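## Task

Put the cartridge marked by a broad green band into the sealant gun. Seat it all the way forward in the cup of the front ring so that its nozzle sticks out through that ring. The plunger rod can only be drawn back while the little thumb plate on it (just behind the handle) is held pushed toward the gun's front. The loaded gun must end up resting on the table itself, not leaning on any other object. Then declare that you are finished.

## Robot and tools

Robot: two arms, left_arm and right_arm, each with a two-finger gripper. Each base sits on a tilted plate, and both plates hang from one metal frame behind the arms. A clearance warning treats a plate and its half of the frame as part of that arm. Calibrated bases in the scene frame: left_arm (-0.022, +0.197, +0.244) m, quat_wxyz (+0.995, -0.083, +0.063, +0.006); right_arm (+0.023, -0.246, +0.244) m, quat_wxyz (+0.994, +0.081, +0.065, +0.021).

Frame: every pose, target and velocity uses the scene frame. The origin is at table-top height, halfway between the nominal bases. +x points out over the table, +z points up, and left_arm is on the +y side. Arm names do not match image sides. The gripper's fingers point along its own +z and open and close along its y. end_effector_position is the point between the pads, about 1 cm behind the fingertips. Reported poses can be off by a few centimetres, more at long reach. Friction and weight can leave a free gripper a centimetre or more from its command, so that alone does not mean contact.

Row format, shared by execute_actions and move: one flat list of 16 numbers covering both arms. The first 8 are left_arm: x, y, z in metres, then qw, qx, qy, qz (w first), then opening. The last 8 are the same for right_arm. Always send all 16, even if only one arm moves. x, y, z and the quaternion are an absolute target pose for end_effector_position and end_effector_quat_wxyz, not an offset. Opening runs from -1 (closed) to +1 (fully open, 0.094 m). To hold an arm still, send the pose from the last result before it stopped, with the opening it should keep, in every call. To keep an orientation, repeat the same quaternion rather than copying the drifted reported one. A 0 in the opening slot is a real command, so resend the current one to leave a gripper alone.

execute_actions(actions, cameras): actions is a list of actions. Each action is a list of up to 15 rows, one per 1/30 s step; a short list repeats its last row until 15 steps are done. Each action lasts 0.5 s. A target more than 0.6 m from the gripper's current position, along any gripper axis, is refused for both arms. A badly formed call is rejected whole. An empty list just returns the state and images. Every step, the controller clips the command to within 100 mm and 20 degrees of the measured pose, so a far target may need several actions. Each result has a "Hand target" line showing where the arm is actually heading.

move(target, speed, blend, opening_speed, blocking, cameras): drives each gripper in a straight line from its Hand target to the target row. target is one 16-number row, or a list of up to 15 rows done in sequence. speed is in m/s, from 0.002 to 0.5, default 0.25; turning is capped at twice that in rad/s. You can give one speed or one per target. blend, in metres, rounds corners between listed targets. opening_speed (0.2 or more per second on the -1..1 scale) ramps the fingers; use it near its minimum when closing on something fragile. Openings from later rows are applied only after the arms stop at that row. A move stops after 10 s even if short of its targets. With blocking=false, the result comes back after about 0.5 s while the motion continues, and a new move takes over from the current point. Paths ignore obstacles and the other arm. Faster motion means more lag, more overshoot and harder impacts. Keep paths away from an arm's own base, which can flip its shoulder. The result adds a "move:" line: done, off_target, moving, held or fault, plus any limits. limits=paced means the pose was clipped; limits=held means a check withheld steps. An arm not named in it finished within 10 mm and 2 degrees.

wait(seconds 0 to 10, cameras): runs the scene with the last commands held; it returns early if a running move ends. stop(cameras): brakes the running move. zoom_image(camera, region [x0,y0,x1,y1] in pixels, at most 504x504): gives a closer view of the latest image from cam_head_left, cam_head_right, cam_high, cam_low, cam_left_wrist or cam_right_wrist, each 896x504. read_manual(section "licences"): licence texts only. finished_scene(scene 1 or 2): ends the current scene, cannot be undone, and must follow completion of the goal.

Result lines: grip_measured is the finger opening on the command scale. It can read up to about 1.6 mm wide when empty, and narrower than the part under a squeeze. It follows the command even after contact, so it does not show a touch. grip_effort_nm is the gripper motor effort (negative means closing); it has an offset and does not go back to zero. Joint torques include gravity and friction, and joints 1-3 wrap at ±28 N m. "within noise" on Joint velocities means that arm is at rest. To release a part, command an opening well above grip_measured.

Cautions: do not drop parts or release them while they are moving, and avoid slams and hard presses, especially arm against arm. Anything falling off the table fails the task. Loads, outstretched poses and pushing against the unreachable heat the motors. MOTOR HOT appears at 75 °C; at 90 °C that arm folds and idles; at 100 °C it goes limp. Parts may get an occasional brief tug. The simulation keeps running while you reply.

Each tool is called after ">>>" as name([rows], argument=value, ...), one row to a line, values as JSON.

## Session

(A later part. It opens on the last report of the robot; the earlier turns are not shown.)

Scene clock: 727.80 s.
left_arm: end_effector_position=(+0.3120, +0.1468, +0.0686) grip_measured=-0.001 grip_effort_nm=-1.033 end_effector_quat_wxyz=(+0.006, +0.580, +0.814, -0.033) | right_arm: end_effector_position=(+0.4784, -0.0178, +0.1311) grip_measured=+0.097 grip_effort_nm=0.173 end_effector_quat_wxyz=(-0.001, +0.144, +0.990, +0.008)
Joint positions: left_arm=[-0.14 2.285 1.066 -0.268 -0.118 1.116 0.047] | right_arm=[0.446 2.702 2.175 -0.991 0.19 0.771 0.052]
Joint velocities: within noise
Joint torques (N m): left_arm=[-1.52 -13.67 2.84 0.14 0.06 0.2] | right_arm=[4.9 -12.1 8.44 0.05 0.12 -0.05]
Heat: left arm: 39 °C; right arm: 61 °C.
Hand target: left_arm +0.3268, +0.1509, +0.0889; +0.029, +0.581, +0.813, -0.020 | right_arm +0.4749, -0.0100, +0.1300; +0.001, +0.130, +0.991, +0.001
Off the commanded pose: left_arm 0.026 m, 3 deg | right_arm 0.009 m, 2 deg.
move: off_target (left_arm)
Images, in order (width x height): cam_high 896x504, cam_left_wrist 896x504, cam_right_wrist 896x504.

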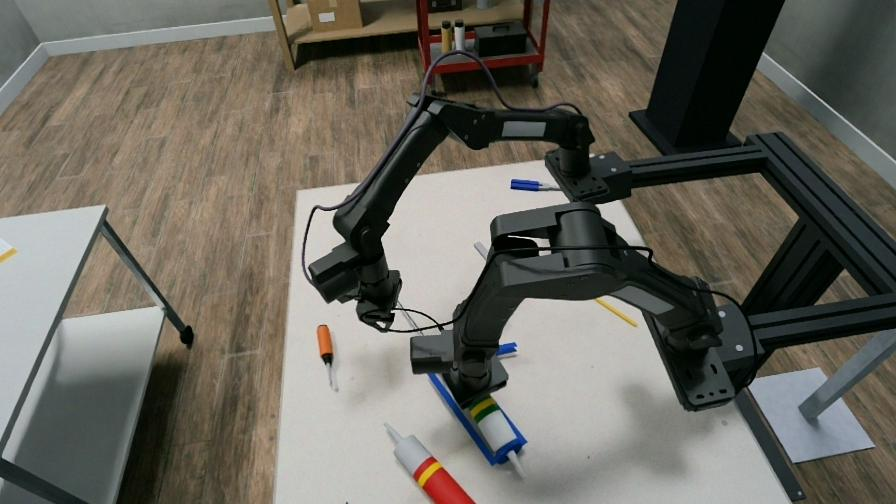

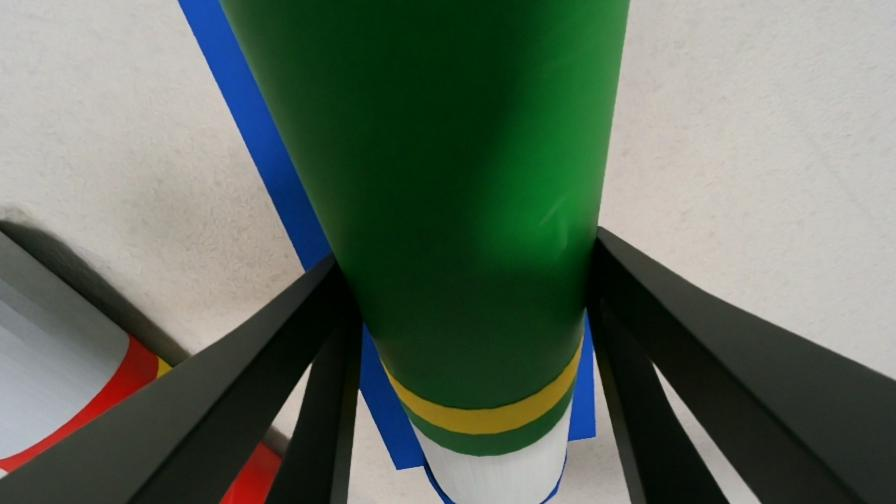

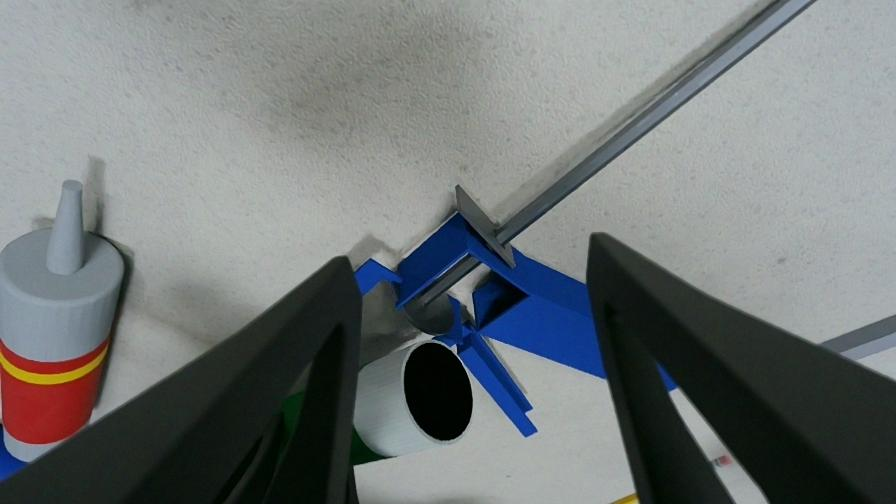

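>>> move([
  [0.330,0.151,0.060,0.0144,0.5628,0.8264,-0.0098,-0.1,0.475,-0.01,0.13,0,0.1305,0.9914,0,0.1],
  [0.330,0.151,0.046,0.0,0.5628,0.8264,0.0,-0.1,0.475,-0.01,0.13,0,0.1305,0.9914,0,0.1],
], speed=0.03, cameras=["cam_right_wrist","cam_high","cam_left_wrist"])

>>> zoom_image(camera="cam_right_wrist", region=[350, 170, 550, 430])

>>> zoom_image(camera="cam_high", region=[420, 370, 540, 480])

Scene clock: 741.70 s.
left_arm: end_effector_position=(+0.3169, +0.1508, +0.0583) grip_measured=-0.001 grip_effort_nm=-1.028 end_effector_quat_wxyz=(-0.010, +0.573, +0.819, -0.021) | right_arm: end_effector_position=(+0.4783, -0.0179, +0.1311) grip_measured=+0.097 grip_effort_nm=0.168 end_effector_quat_wxyz=(-0.001, +0.144, +0.990, +0.008)
Joint positions: left_arm=[-0.14 2.337 1.116 -0.284 -0.153 1.094 0.047] | right_arm=[0.446 2.702 2.175 -0.991 0.19 0.771 0.052]
Joint velocities: within noise
Joint torques (N m): left_arm=[-2.19 -5.34 5.33 0.71 -0.25 -0.24] | right_arm=[4.9 -12.07 8.4 0.05 0.13 -0.06]
Heat: left arm: 45 °C; right arm: 61 °C.
Hand target: left_arm +0.3292, +0.1511, +0.0472; +0.000, +0.563, +0.827, -0.001 | right_arm +0.4748, -0.0100, +0.1300; +0.001, +0.130, +0.991, +0.001
Off the commanded pose: left_arm 0.018 m, 3 deg | right_arm 0.009 m, 2 deg.
move: off_target (left_arm)
Images, in order (width x height): cam_high 896x504, cam_left_wrist 896x504, cam_right_wrist 896x504.

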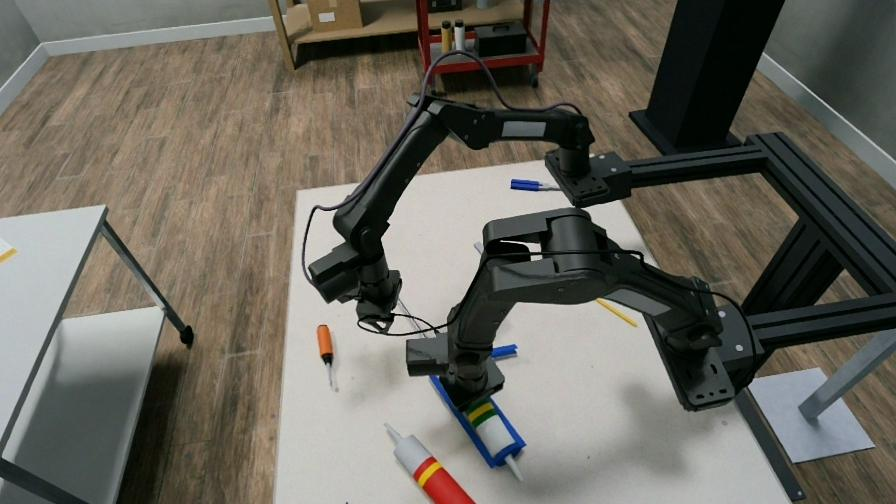

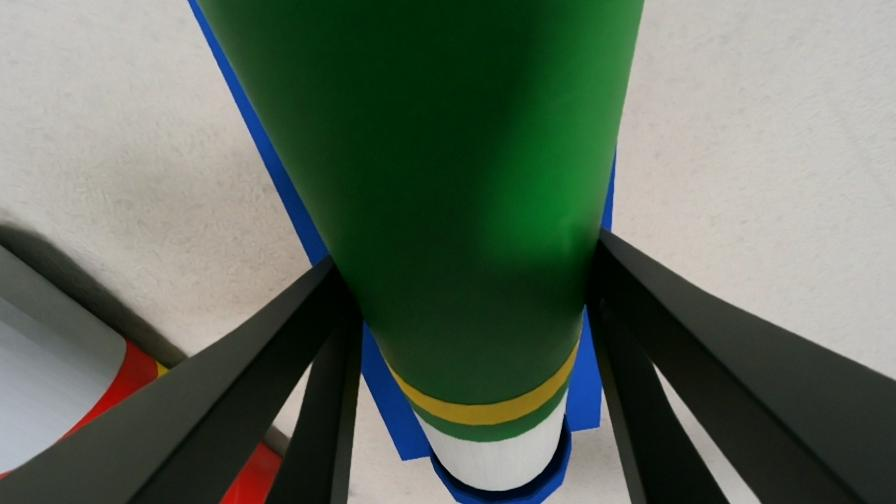

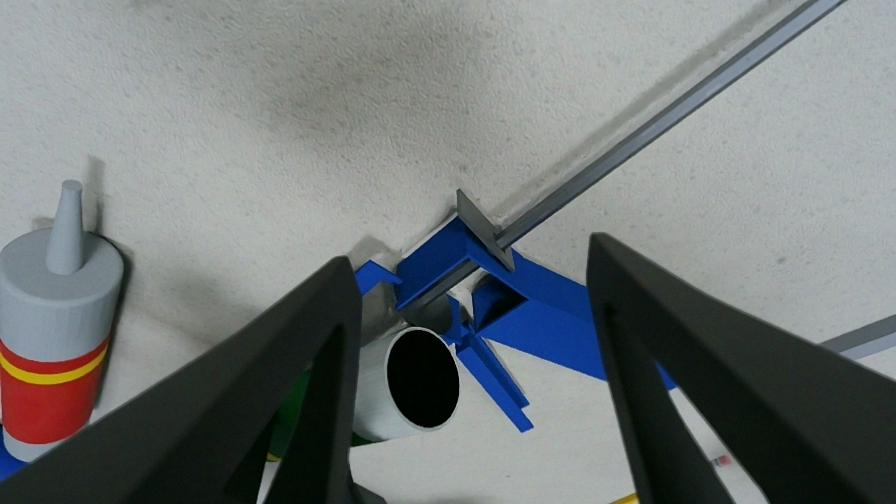

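Scaled by 1.938 from the camera's 896x504 image, which has a finer 1280x720 frame.

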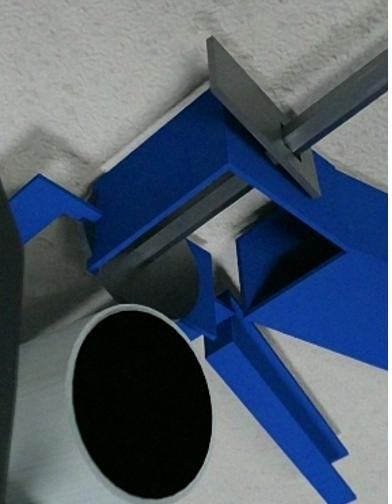

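Scaled by 4.200 from the camera's 896x504 image, which has a finer 1280x720 frame.

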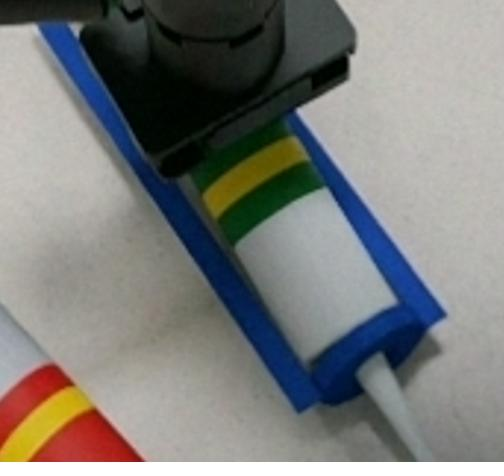

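>>> move([
  [0.330,0.151,0.056,0.0,0.5628,0.8264,0.0,-0.1,0.40,-0.10,0.15,0,-0.0872,0.9962,0,0.2],
  [0.330,0.151,0.056,0.0,0.5628,0.8264,0.0,-0.1,0.28,-0.09,0.12,0,-0.317,0.948,0,0.2],
], speed=0.15, blend=0.03, cameras=["cam_right_wrist","cam_head_right","cam_left_wrist"])

Scene clock: 758.47 s.
left_arm: end_effector_position=(+0.3167, +0.1508, +0.0583) grip_measured=-0.001 grip_effort_nm=-1.018 end_effector_quat_wxyz=(-0.011, +0.573, +0.820, -0.021) | right_arm: end_effector_position=(+0.2707, -0.0965, +0.1114) grip_measured=+0.197 grip_effort_nm=0.178 end_effector_quat_wxyz=(-0.026, -0.312, +0.950, -0.001)
Joint positions: left_arm=[-0.14 2.337 1.116 -0.286 -0.153 1.093 0.047] | right_arm=[0.526 2.153 0.9 -0.342 0.195 -0.059 0.056]
Joint velocities: within noise
Joint torques (N m): left_arm=[-2.59 -7.49 4.75 0.51 -0.24 -0.26] | right_arm=[3.15 -11.02 3.08 0.29 0.11 -0.08]
Heat: left arm: 39 °C; right arm: 62 °C.
Hand target: left_arm +0.3298, +0.1510, +0.0566; +0.000, +0.563, +0.827, -0.001 | right_arm +0.2798, -0.0900, +0.1200; +0.000, -0.317, +0.948, +0.000
Off the commanded pose: left_arm 0.013 m, 3 deg | right_arm 0.014 m, 3 deg.
move: off_target (left_arm, right_arm)
Images, in order (width x height): cam_head_right 896x504, cam_left_wrist 896x504, cam_right_wrist 896x504.

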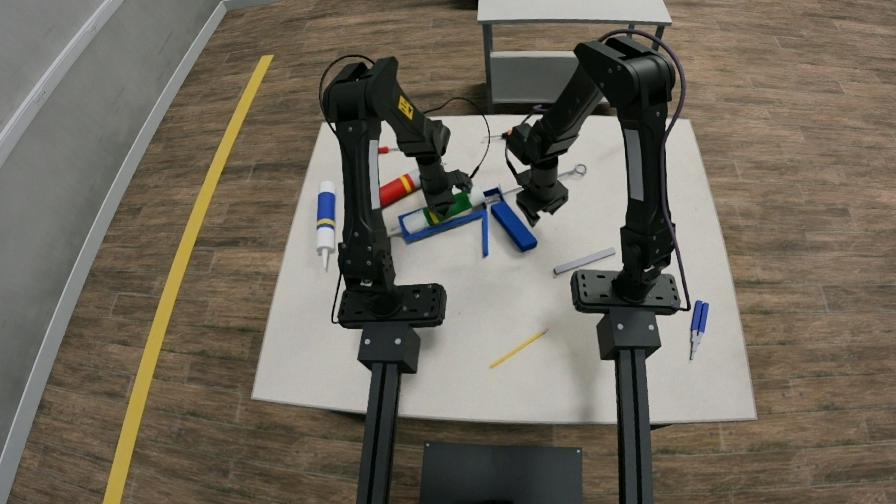

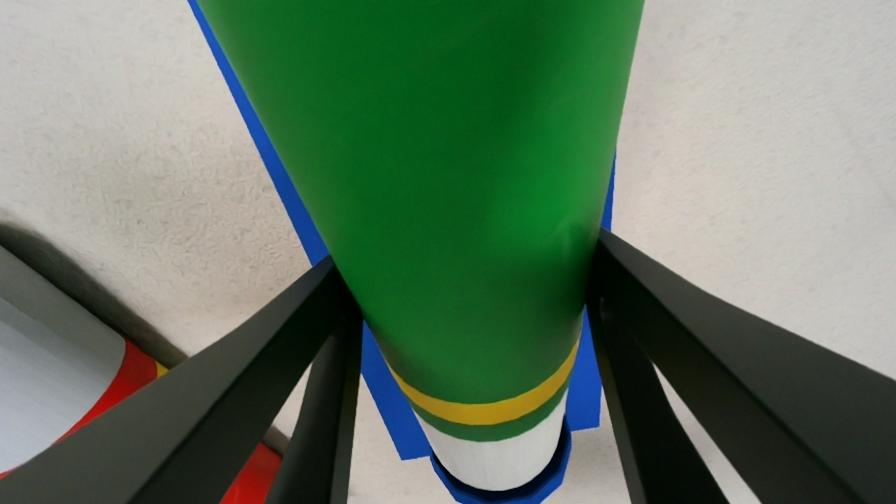

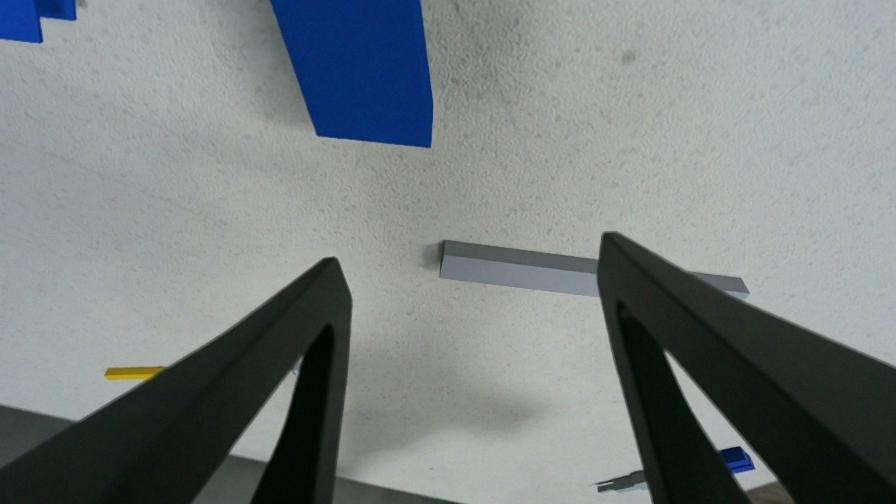

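>>> move([
  [0.330,0.151,0.056,0.0,0.5628,0.8264,0.0,-0.1,0.287,-0.052,0.085,0,-0.3007,0.9537,0,0.5],
], speed=0.1, cameras=["cam_right_wrist"])

Scene clock: 766.53 s.
left_arm: end_effector_position=(+0.3167, +0.1508, +0.0583) grip_measured=-0.001 grip_effort_nm=-1.028 end_effector_quat_wxyz=(-0.011, +0.573, +0.820, -0.021) | right_arm: end_effector_position=(+0.2815, -0.0604, +0.0862) grip_measured=+0.497 grip_effort_nm=0.173 end_effector_quat_wxyz=(-0.014, -0.298, +0.954, +0.001)
Joint positions: left_arm=[-0.14 2.337 1.116 -0.286 -0.153 1.093 0.047] | right_arm=[0.586 2.306 1.02 -0.295 0.197 0.025 0.07]
Joint velocities: within noise
Joint torques (N m): left_arm=[-2.7 -7.5 4.78 0.47 -0.25 -0.27] | right_arm=[3.56 -8.16 4.85 0.37 0.11 0.05]
Heat: left arm: 39 °C; right arm: 61 °C.
Hand target: left_arm +0.3298, +0.1509, +0.0566; +0.000, +0.563, +0.827, -0.001 | right_arm +0.2868, -0.0521, +0.0853; +0.000, -0.301, +0.954, +0.000
Off the commanded pose: left_arm 0.013 m, 3 deg | right_arm 0.010 m, 2 deg.
move: off_target (left_arm)
Images, in order (width x height): cam_right_wrist 896x504.

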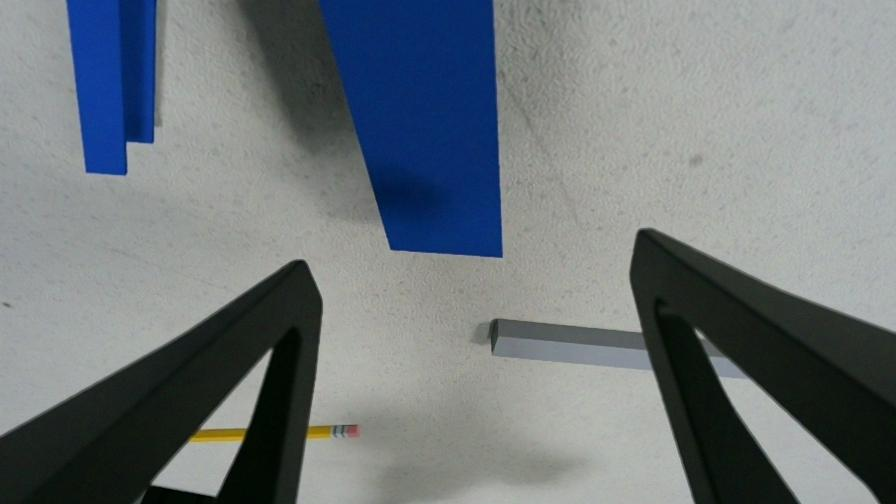

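>>> move([
  [0.330,0.151,0.056,0.0,0.5628,0.8264,0.0,-0.1,0.283,-0.0455,0.05,0,-0.3007,0.9537,0,0.5],
], speed=0.06, cameras=["cam_right_wrist"])

Scene clock: 770.07 s.
left_arm: end_effector_position=(+0.3166, +0.1508, +0.0583) grip_measured=-0.001 grip_effort_nm=-1.028 end_effector_quat_wxyz=(-0.011, +0.573, +0.820, -0.021) | right_arm: end_effector_position=(+0.2777, -0.0541, +0.0518) grip_measured=+0.497 grip_effort_nm=0.178 end_effector_quat_wxyz=(-0.014, -0.298, +0.955, +0.001)
Joint positions: left_arm=[-0.14 2.337 1.116 -0.286 -0.153 1.093 0.047] | right_arm=[0.586 2.432 1.048 -0.199 0.197 0.027 0.07]
Joint velocities: within noise
Joint torques (N m): left_arm=[-2.62 -7.49 4.83 0.51 -0.25 -0.26] | right_arm=[3.62 -8.27 4.27 0.4 0.11 0.09]
Heat: left arm: 38 °C; right arm: 59 °C.
Hand target: left_arm +0.3298, +0.1510, +0.0566; +0.000, +0.563, +0.827, -0.001 | right_arm +0.2828, -0.0456, +0.0504; +0.000, -0.301, +0.954, +0.000
Off the commanded pose: left_arm 0.014 m, 3 deg | right_arm 0.010 m, 2 deg.
move: off_target (left_arm)
Images, in order (width x height): cam_right_wrist 896x504.

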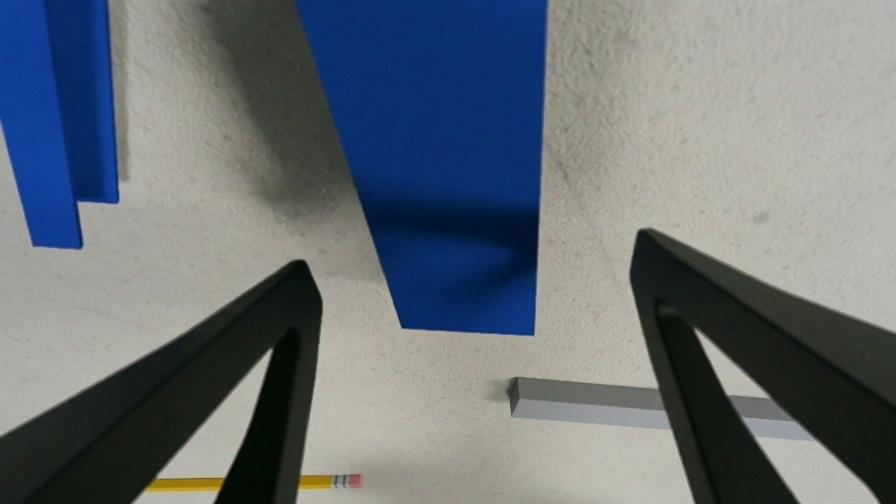

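>>> move([
  [0.330,0.151,0.056,0.0,0.5628,0.8264,0.0,-0.1,0.282,-0.044,0.017,0,-0.3007,0.9537,0,0.5],
  [0.330,0.151,0.056,0.0,0.5628,0.8264,0.0,-0.1,0.282,-0.044,0.017,0,-0.3007,0.9537,0,-0.4],
], speed=0.05, opening_speed=0.5, cameras=["cam_right_wrist","cam_left_wrist","cam_high"])

>>> zoom_image(camera="cam_high", region=[420, 370, 540, 480])

Scene clock: 778.40 s.
left_arm: end_effector_position=(+0.3166, +0.1508, +0.0583) grip_measured=-0.001 grip_effort_nm=-1.033 end_effector_quat_wxyz=(-0.011, +0.573, +0.820, -0.021) | right_arm: end_effector_position=(+0.2776, -0.0497, +0.0203) grip_measured=-0.180 grip_effort_nm=-1.004 end_effector_quat_wxyz=(-0.008, -0.299, +0.954, -0.006)
Joint positions: left_arm=[-0.14 2.337 1.116 -0.286 -0.153 1.093 0.047] | right_arm=[0.586 2.55 1.091 -0.116 0.213 0.023 0.039]
Joint velocities: within noise
Joint torques (N m): left_arm=[-2.69 -7.56 4.71 0.48 -0.25 -0.26] | right_arm=[2.35 -8.5 3.71 0.42 -0.04 -0.07]
Heat: left arm: 38 °C; right arm: 57 °C.
Hand target: left_arm +0.3298, +0.1510, +0.0566; +0.000, +0.563, +0.827, -0.001 | right_arm +0.2820, -0.0441, +0.0172; +0.000, -0.301, +0.954, +0.000
Off the commanded pose: left_arm 0.014 m, 3 deg | right_arm 0.008 m, 1 deg.
move: off_target (left_arm)
Images, in order (width x height): cam_high 896x504, cam_left_wrist 896x504, cam_right_wrist 896x504.

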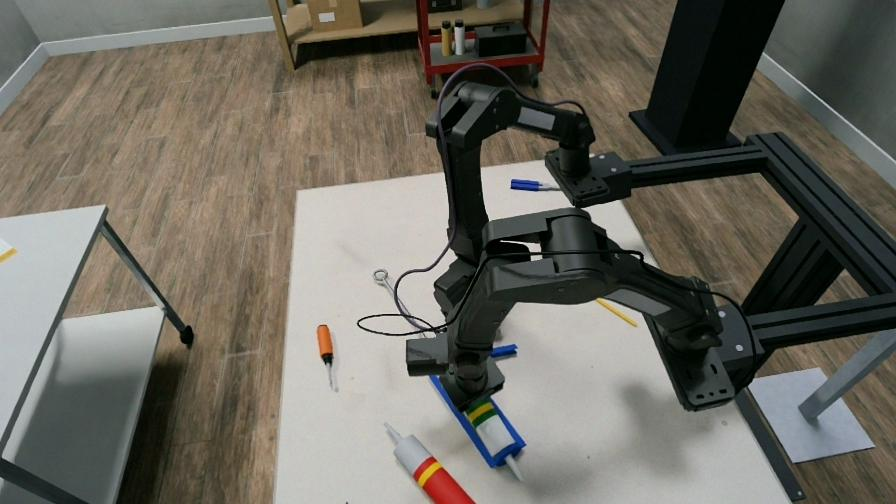

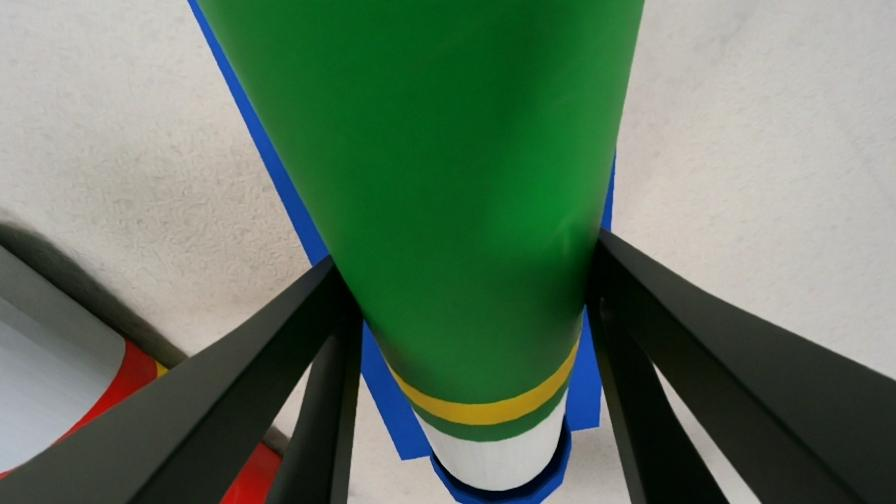

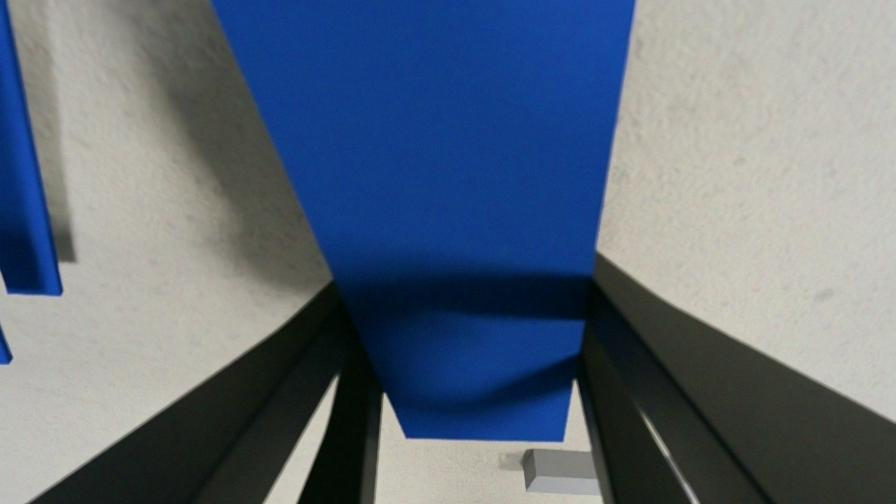

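Scaled by 4.200 from the camera's 896x504 image, which has a finer 1280x720 frame.

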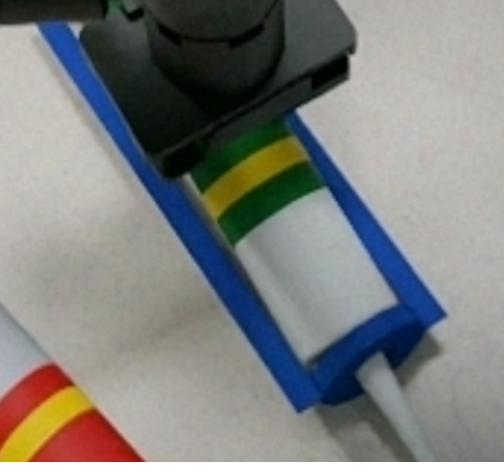

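>>> move([
  [0.330,0.153,0.080,0.0144,0.5628,0.8264,-0.0098,-0.1,0.282,-0.044,0.017,0,-0.3007,0.9537,0,-0.4],
  [0.325,0.168,0.078,0.0144,0.5628,0.8264,-0.0098,-0.1,0.282,-0.044,0.017,0,-0.3007,0.9537,0,-0.4],
], speed=0.02, cameras=["cam_head_right","cam_left_wrist","cam_high"])

>>> zoom_image(camera="cam_high", region=[420, 370, 540, 480])

>>> zoom_image(camera="cam_head_right", region=[385, 175, 505, 255])

Scene clock: 784.30 s.
left_arm: end_effector_position=(+0.3078, +0.1611, +0.0569) grip_measured=-0.001 grip_effort_nm=-1.028 end_effector_quat_wxyz=(-0.009, +0.564, +0.825, -0.027) | right_arm: end_effector_position=(+0.2767, -0.0485, +0.0203) grip_measured=-0.181 grip_effort_nm=-1.009 end_effector_quat_wxyz=(-0.010, -0.304, +0.953, -0.002)
Joint positions: left_arm=[-0.107 2.318 1.069 -0.254 -0.139 1.107 0.047] | right_arm=[0.586 2.55 1.091 -0.116 0.205 0.013 0.038]
Joint velocities: within noise
Joint torques (N m): left_arm=[-1.16 -13.78 2.26 0.17 -0.06 0.19] | right_arm=[2.32 -8.53 3.71 0.38 0.04 0.04]
Heat: left arm: 39 °C; right arm: 56 °C.
Hand target: left_arm +0.3246, +0.1679, +0.0769; +0.014, +0.563, +0.827, -0.009 | right_arm +0.2820, -0.0441, +0.0172; +0.000, -0.301, +0.954, +0.000
Off the commanded pose: left_arm 0.028 m, 3 deg | right_arm 0.008 m, 1 deg.
move: off_target (left_arm)
Images, in order (width x height): cam_head_right 896x504, cam_high 896x504, cam_left_wrist 896x504.

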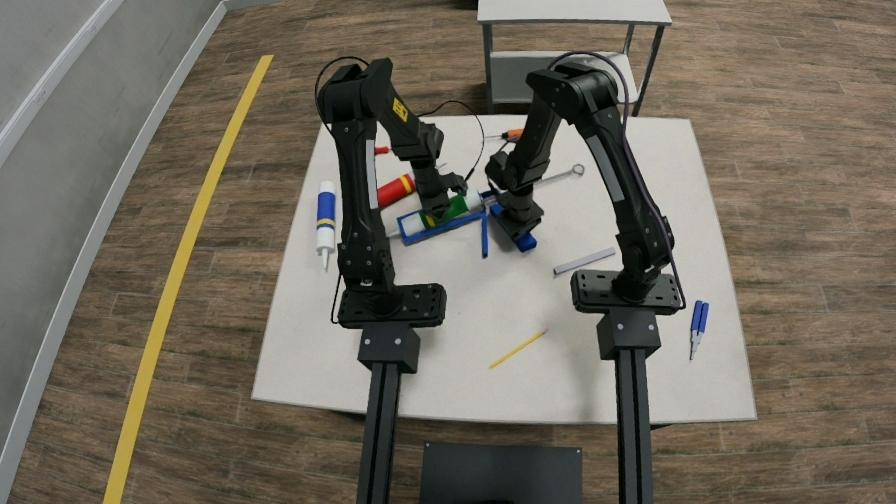

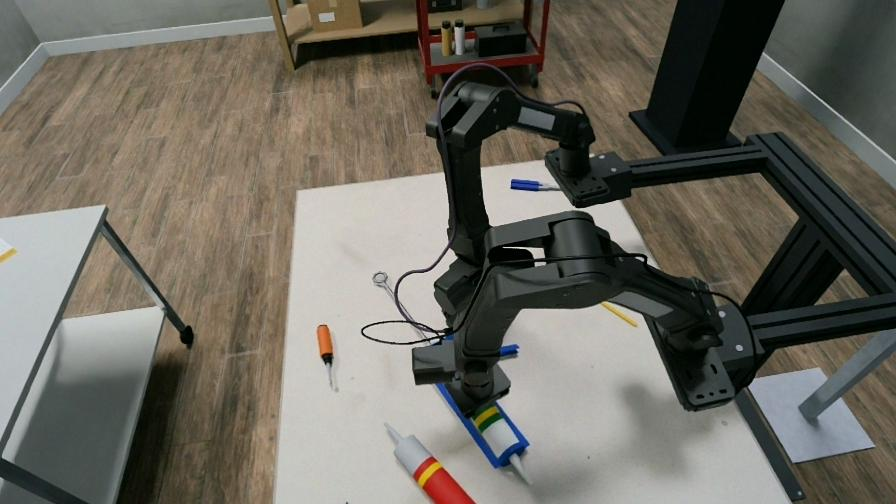

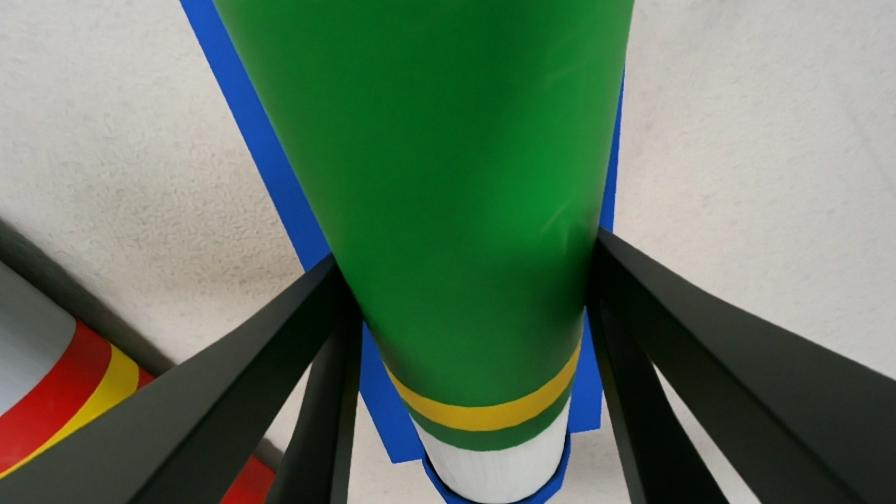

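Scaled by 4.200 from the camera's 896x504 image, which has a finer 1280x720 frame.

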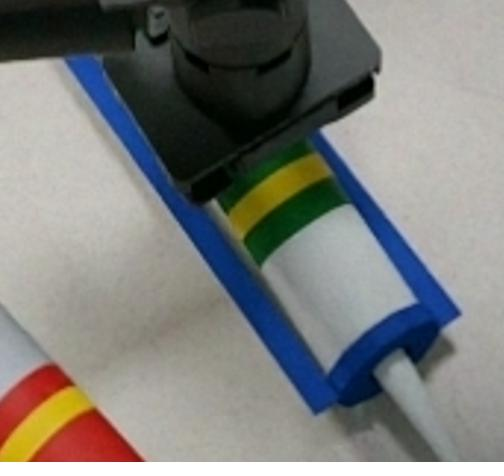

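Scaled by 4.200 from the camera's 896x504 image, which has a finer 1280x720 frame.

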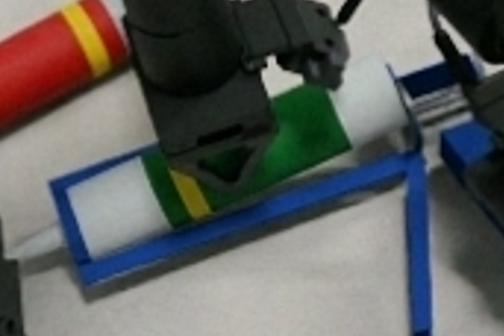

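>>> move([
  [0.322,0.164,0.044,0.0,0.5628,0.8264,0.0,-0.1,0.282,-0.044,0.017,0,-0.3007,0.9537,0,-0.4],
], speed=0.02, cameras=["cam_head_right","cam_left_wrist","cam_high"])

>>> zoom_image(camera="cam_high", region=[420, 370, 540, 480])

>>> zoom_image(camera="cam_head_right", region=[385, 175, 505, 255])

Scene clock: 788.87 s.
left_arm: end_effector_position=(+0.3105, +0.1620, +0.0468) grip_measured=-0.001 grip_effort_nm=-1.033 end_effector_quat_wxyz=(-0.007, +0.564, +0.826, -0.016) | right_arm: end_effector_position=(+0.2766, -0.0480, +0.0203) grip_measured=-0.181 grip_effort_nm=-1.009 end_effector_quat_wxyz=(-0.010, -0.303, +0.953, +0.000)
Joint positions: left_arm=[-0.107 2.352 1.072 -0.209 -0.156 1.107 0.047] | right_arm=[0.586 2.55 1.091 -0.115 0.202 0.015 0.038]
Joint velocities: within noise
Joint torques (N m): left_arm=[-2.11 -7.15 4.98 0.37 -0.22 0.09] | right_arm=[2.35 -8.47 3.69 0.39 0.06 0.01]
Heat: left arm: 42 °C; right arm: 56 °C.
Hand target: left_arm +0.3219, +0.1640, +0.0445; +0.000, +0.563, +0.827, +0.000 | right_arm +0.2820, -0.0441, +0.0172; +0.000, -0.301, +0.954, +0.000
Off the commanded pose: left_arm 0.012 m, 2 deg | right_arm 0.008 m, 1 deg.
move: off_target (left_arm)
Images, in order (width x height): cam_head_right 896x504, cam_high 896x504, cam_left_wrist 896x504.

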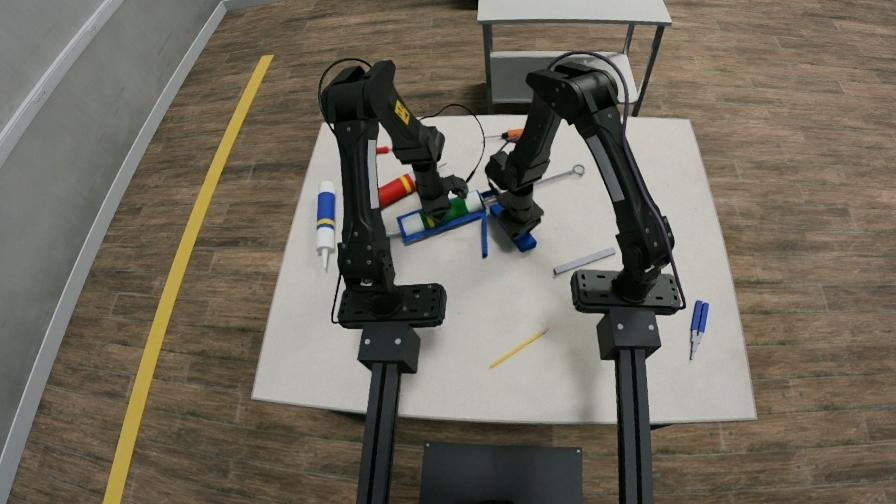

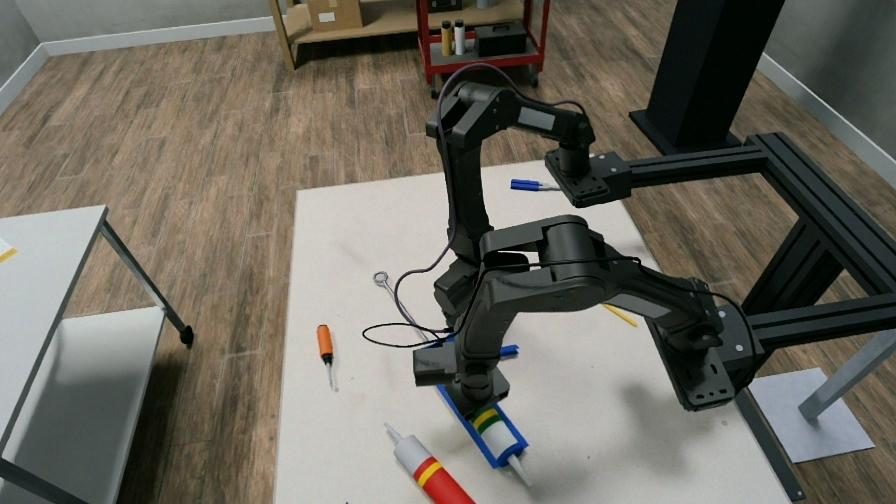

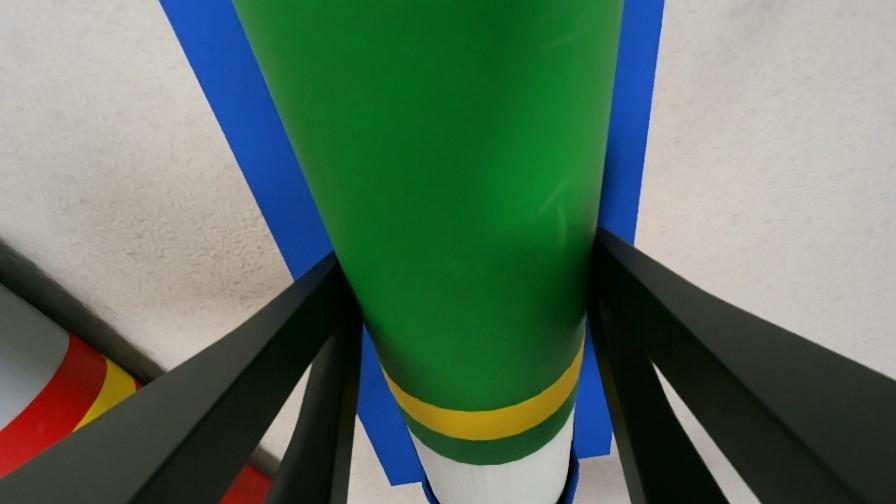

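Scaled by 4.200 from the camera's 896x504 image, which has a finer 1280x720 frame.

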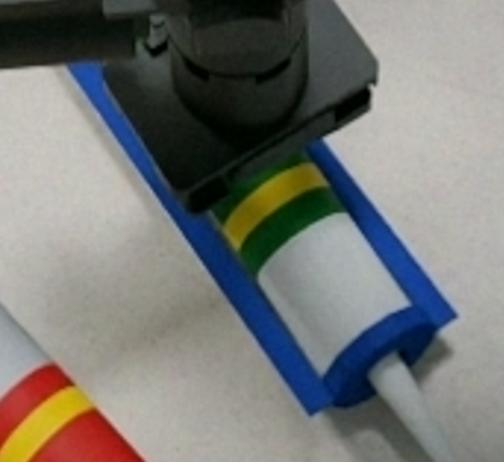

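Scaled by 4.200 from the camera's 896x504 image, which has a finer 1280x720 frame.

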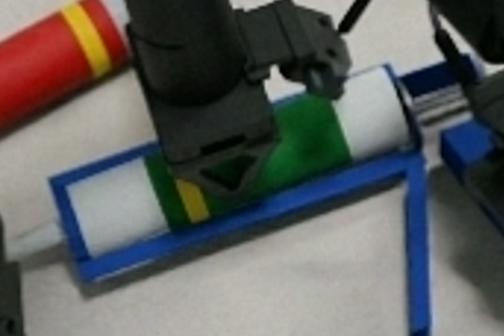

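>>> move([
  [0.315,0.180,0.046,0.0,0.5628,0.8264,0.0,-0.1,0.282,-0.044,0.017,0,-0.3007,0.9537,0,-0.4],
  [0.315,0.180,0.032,0.0,0.5628,0.8264,0.0,-0.1,0.282,-0.044,0.017,0,-0.3007,0.9537,0,-0.4],
], speed=0.015, cameras=["cam_head_right","cam_left_wrist","cam_high","cam_right_wrist"])

>>> zoom_image(camera="cam_high", region=[420, 370, 540, 480])

>>> zoom_image(camera="cam_head_right", region=[385, 175, 505, 255])

Scene clock: 796.27 s.
left_arm: end_effector_position=(+0.3121, +0.1668, +0.0402) grip_measured=-0.003 grip_effort_nm=-1.033 end_effector_quat_wxyz=(+0.008, +0.558, +0.829, -0.021) | right_arm: end_effector_position=(+0.2780, -0.0455, +0.0205) grip_measured=-0.181 grip_effort_nm=-1.004 end_effector_quat_wxyz=(-0.008, -0.302, +0.953, +0.004)
Joint positions: left_arm=[-0.077 2.363 1.058 -0.159 -0.129 1.129 0.047] | right_arm=[0.586 2.551 1.095 -0.113 0.195 0.016 0.038]
Joint velocities: within noise
Joint torques (N m): left_arm=[-0.29 -6.48 3.19 0.47 -0.36 0.36] | right_arm=[2.39 -8.59 3.32 0.4 0.14 0.01]
Heat: left arm: 41 °C; right arm: 56 °C.
Hand target: left_arm +0.3145, +0.1799, +0.0326; -0.001, +0.563, +0.827, -0.001 | right_arm +0.2820, -0.0441, +0.0171; +0.000, -0.301, +0.954, +0.000
Off the commanded pose: left_arm 0.016 m, 3 deg | right_arm 0.006 m, 1 deg.
move: off_target (left_arm)
Images, in order (width x height): cam_head_right 896x504, cam_high 896x504, cam_left_wrist 896x504, cam_right_wrist 896x504.

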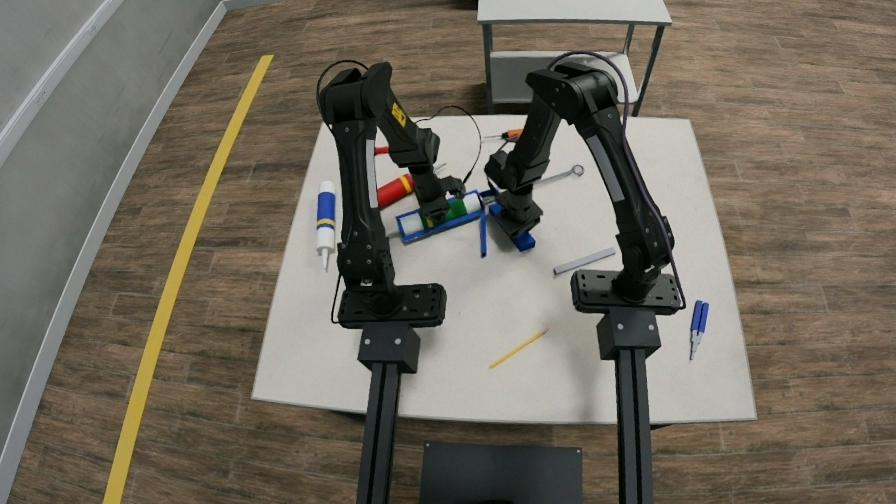

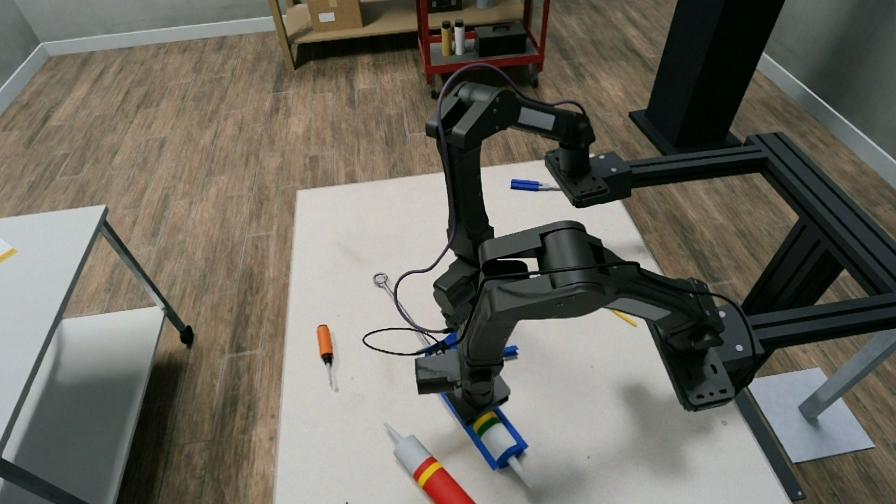

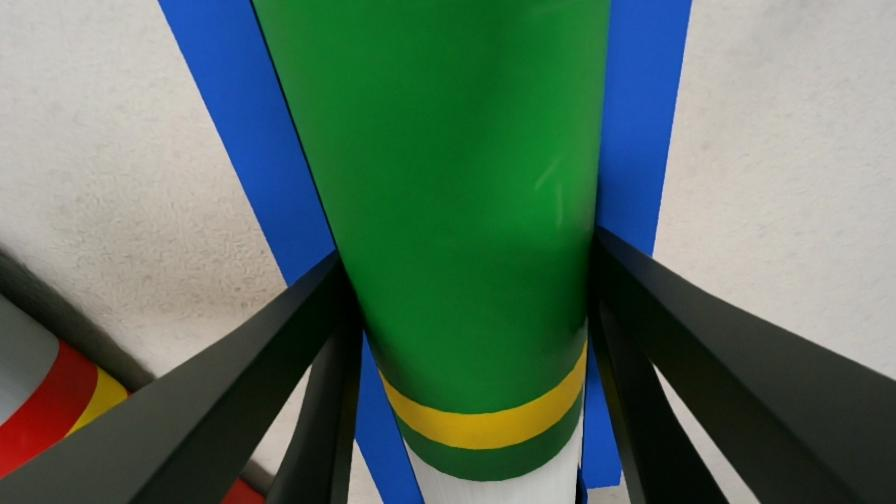

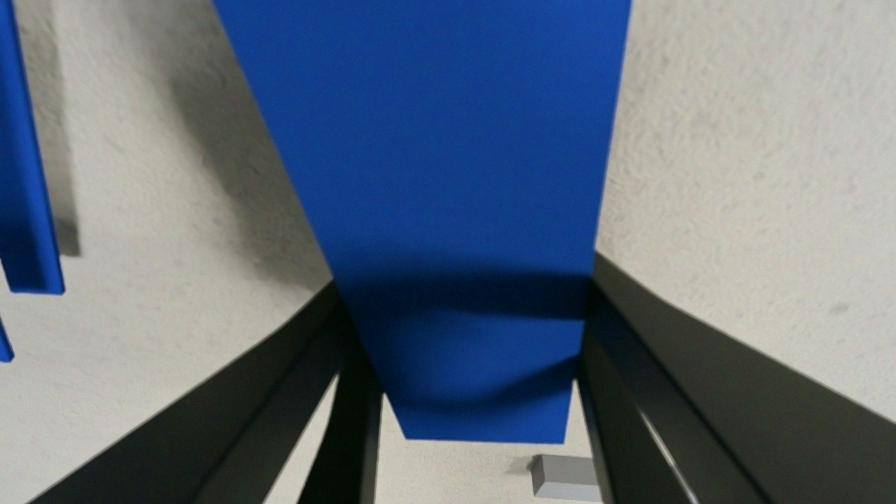

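Scaled by 4.200 from the camera's 896x504 image, which has a finer 1280x720 frame.

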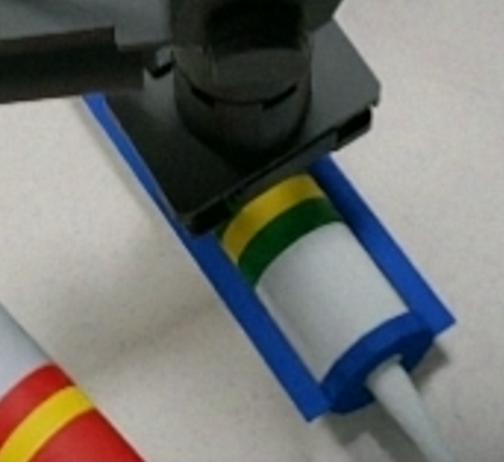

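Scaled by 4.200 from the camera's 896x504 image, which has a finer 1280x720 frame.

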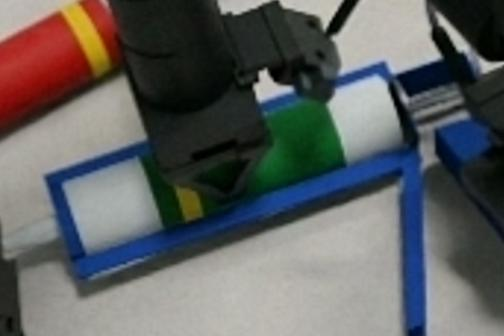

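>>> zoom_image(camera="cam_head_right", region=[385, 205, 445, 250])

>>> zoom_image(camera="cam_head_right", region=[455, 180, 505, 220])

>>> zoom_image(camera="cam_high", region=[465, 410, 535, 475])

Scaled by 8.400 from the camera's 896x504 image, which has a finer 1280x720 frame.

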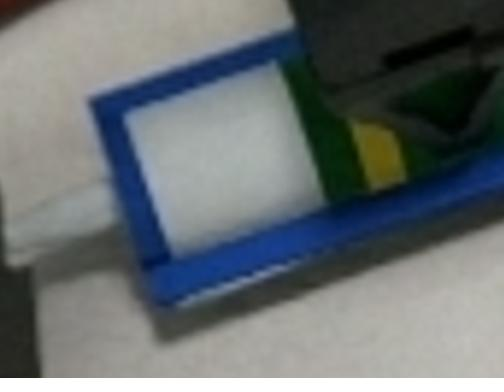

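Scaled by 10.080 from the camera's 896x504 image, which has a finer 1280x720 frame.

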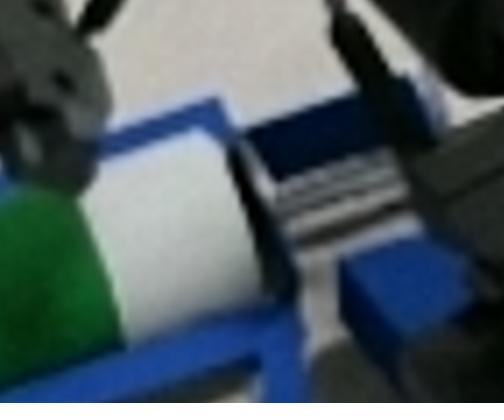

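Scaled by 7.200 from the camera's 896x504 image, which has a finer 1280x720 frame.

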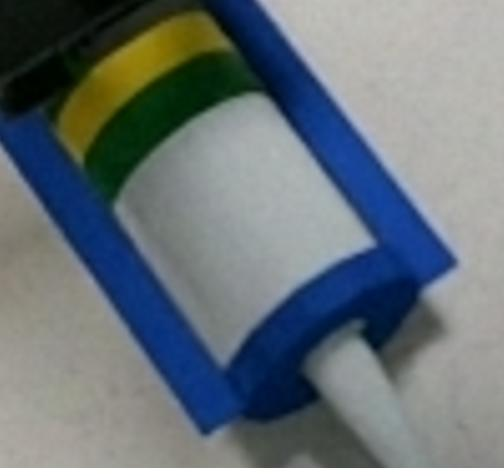

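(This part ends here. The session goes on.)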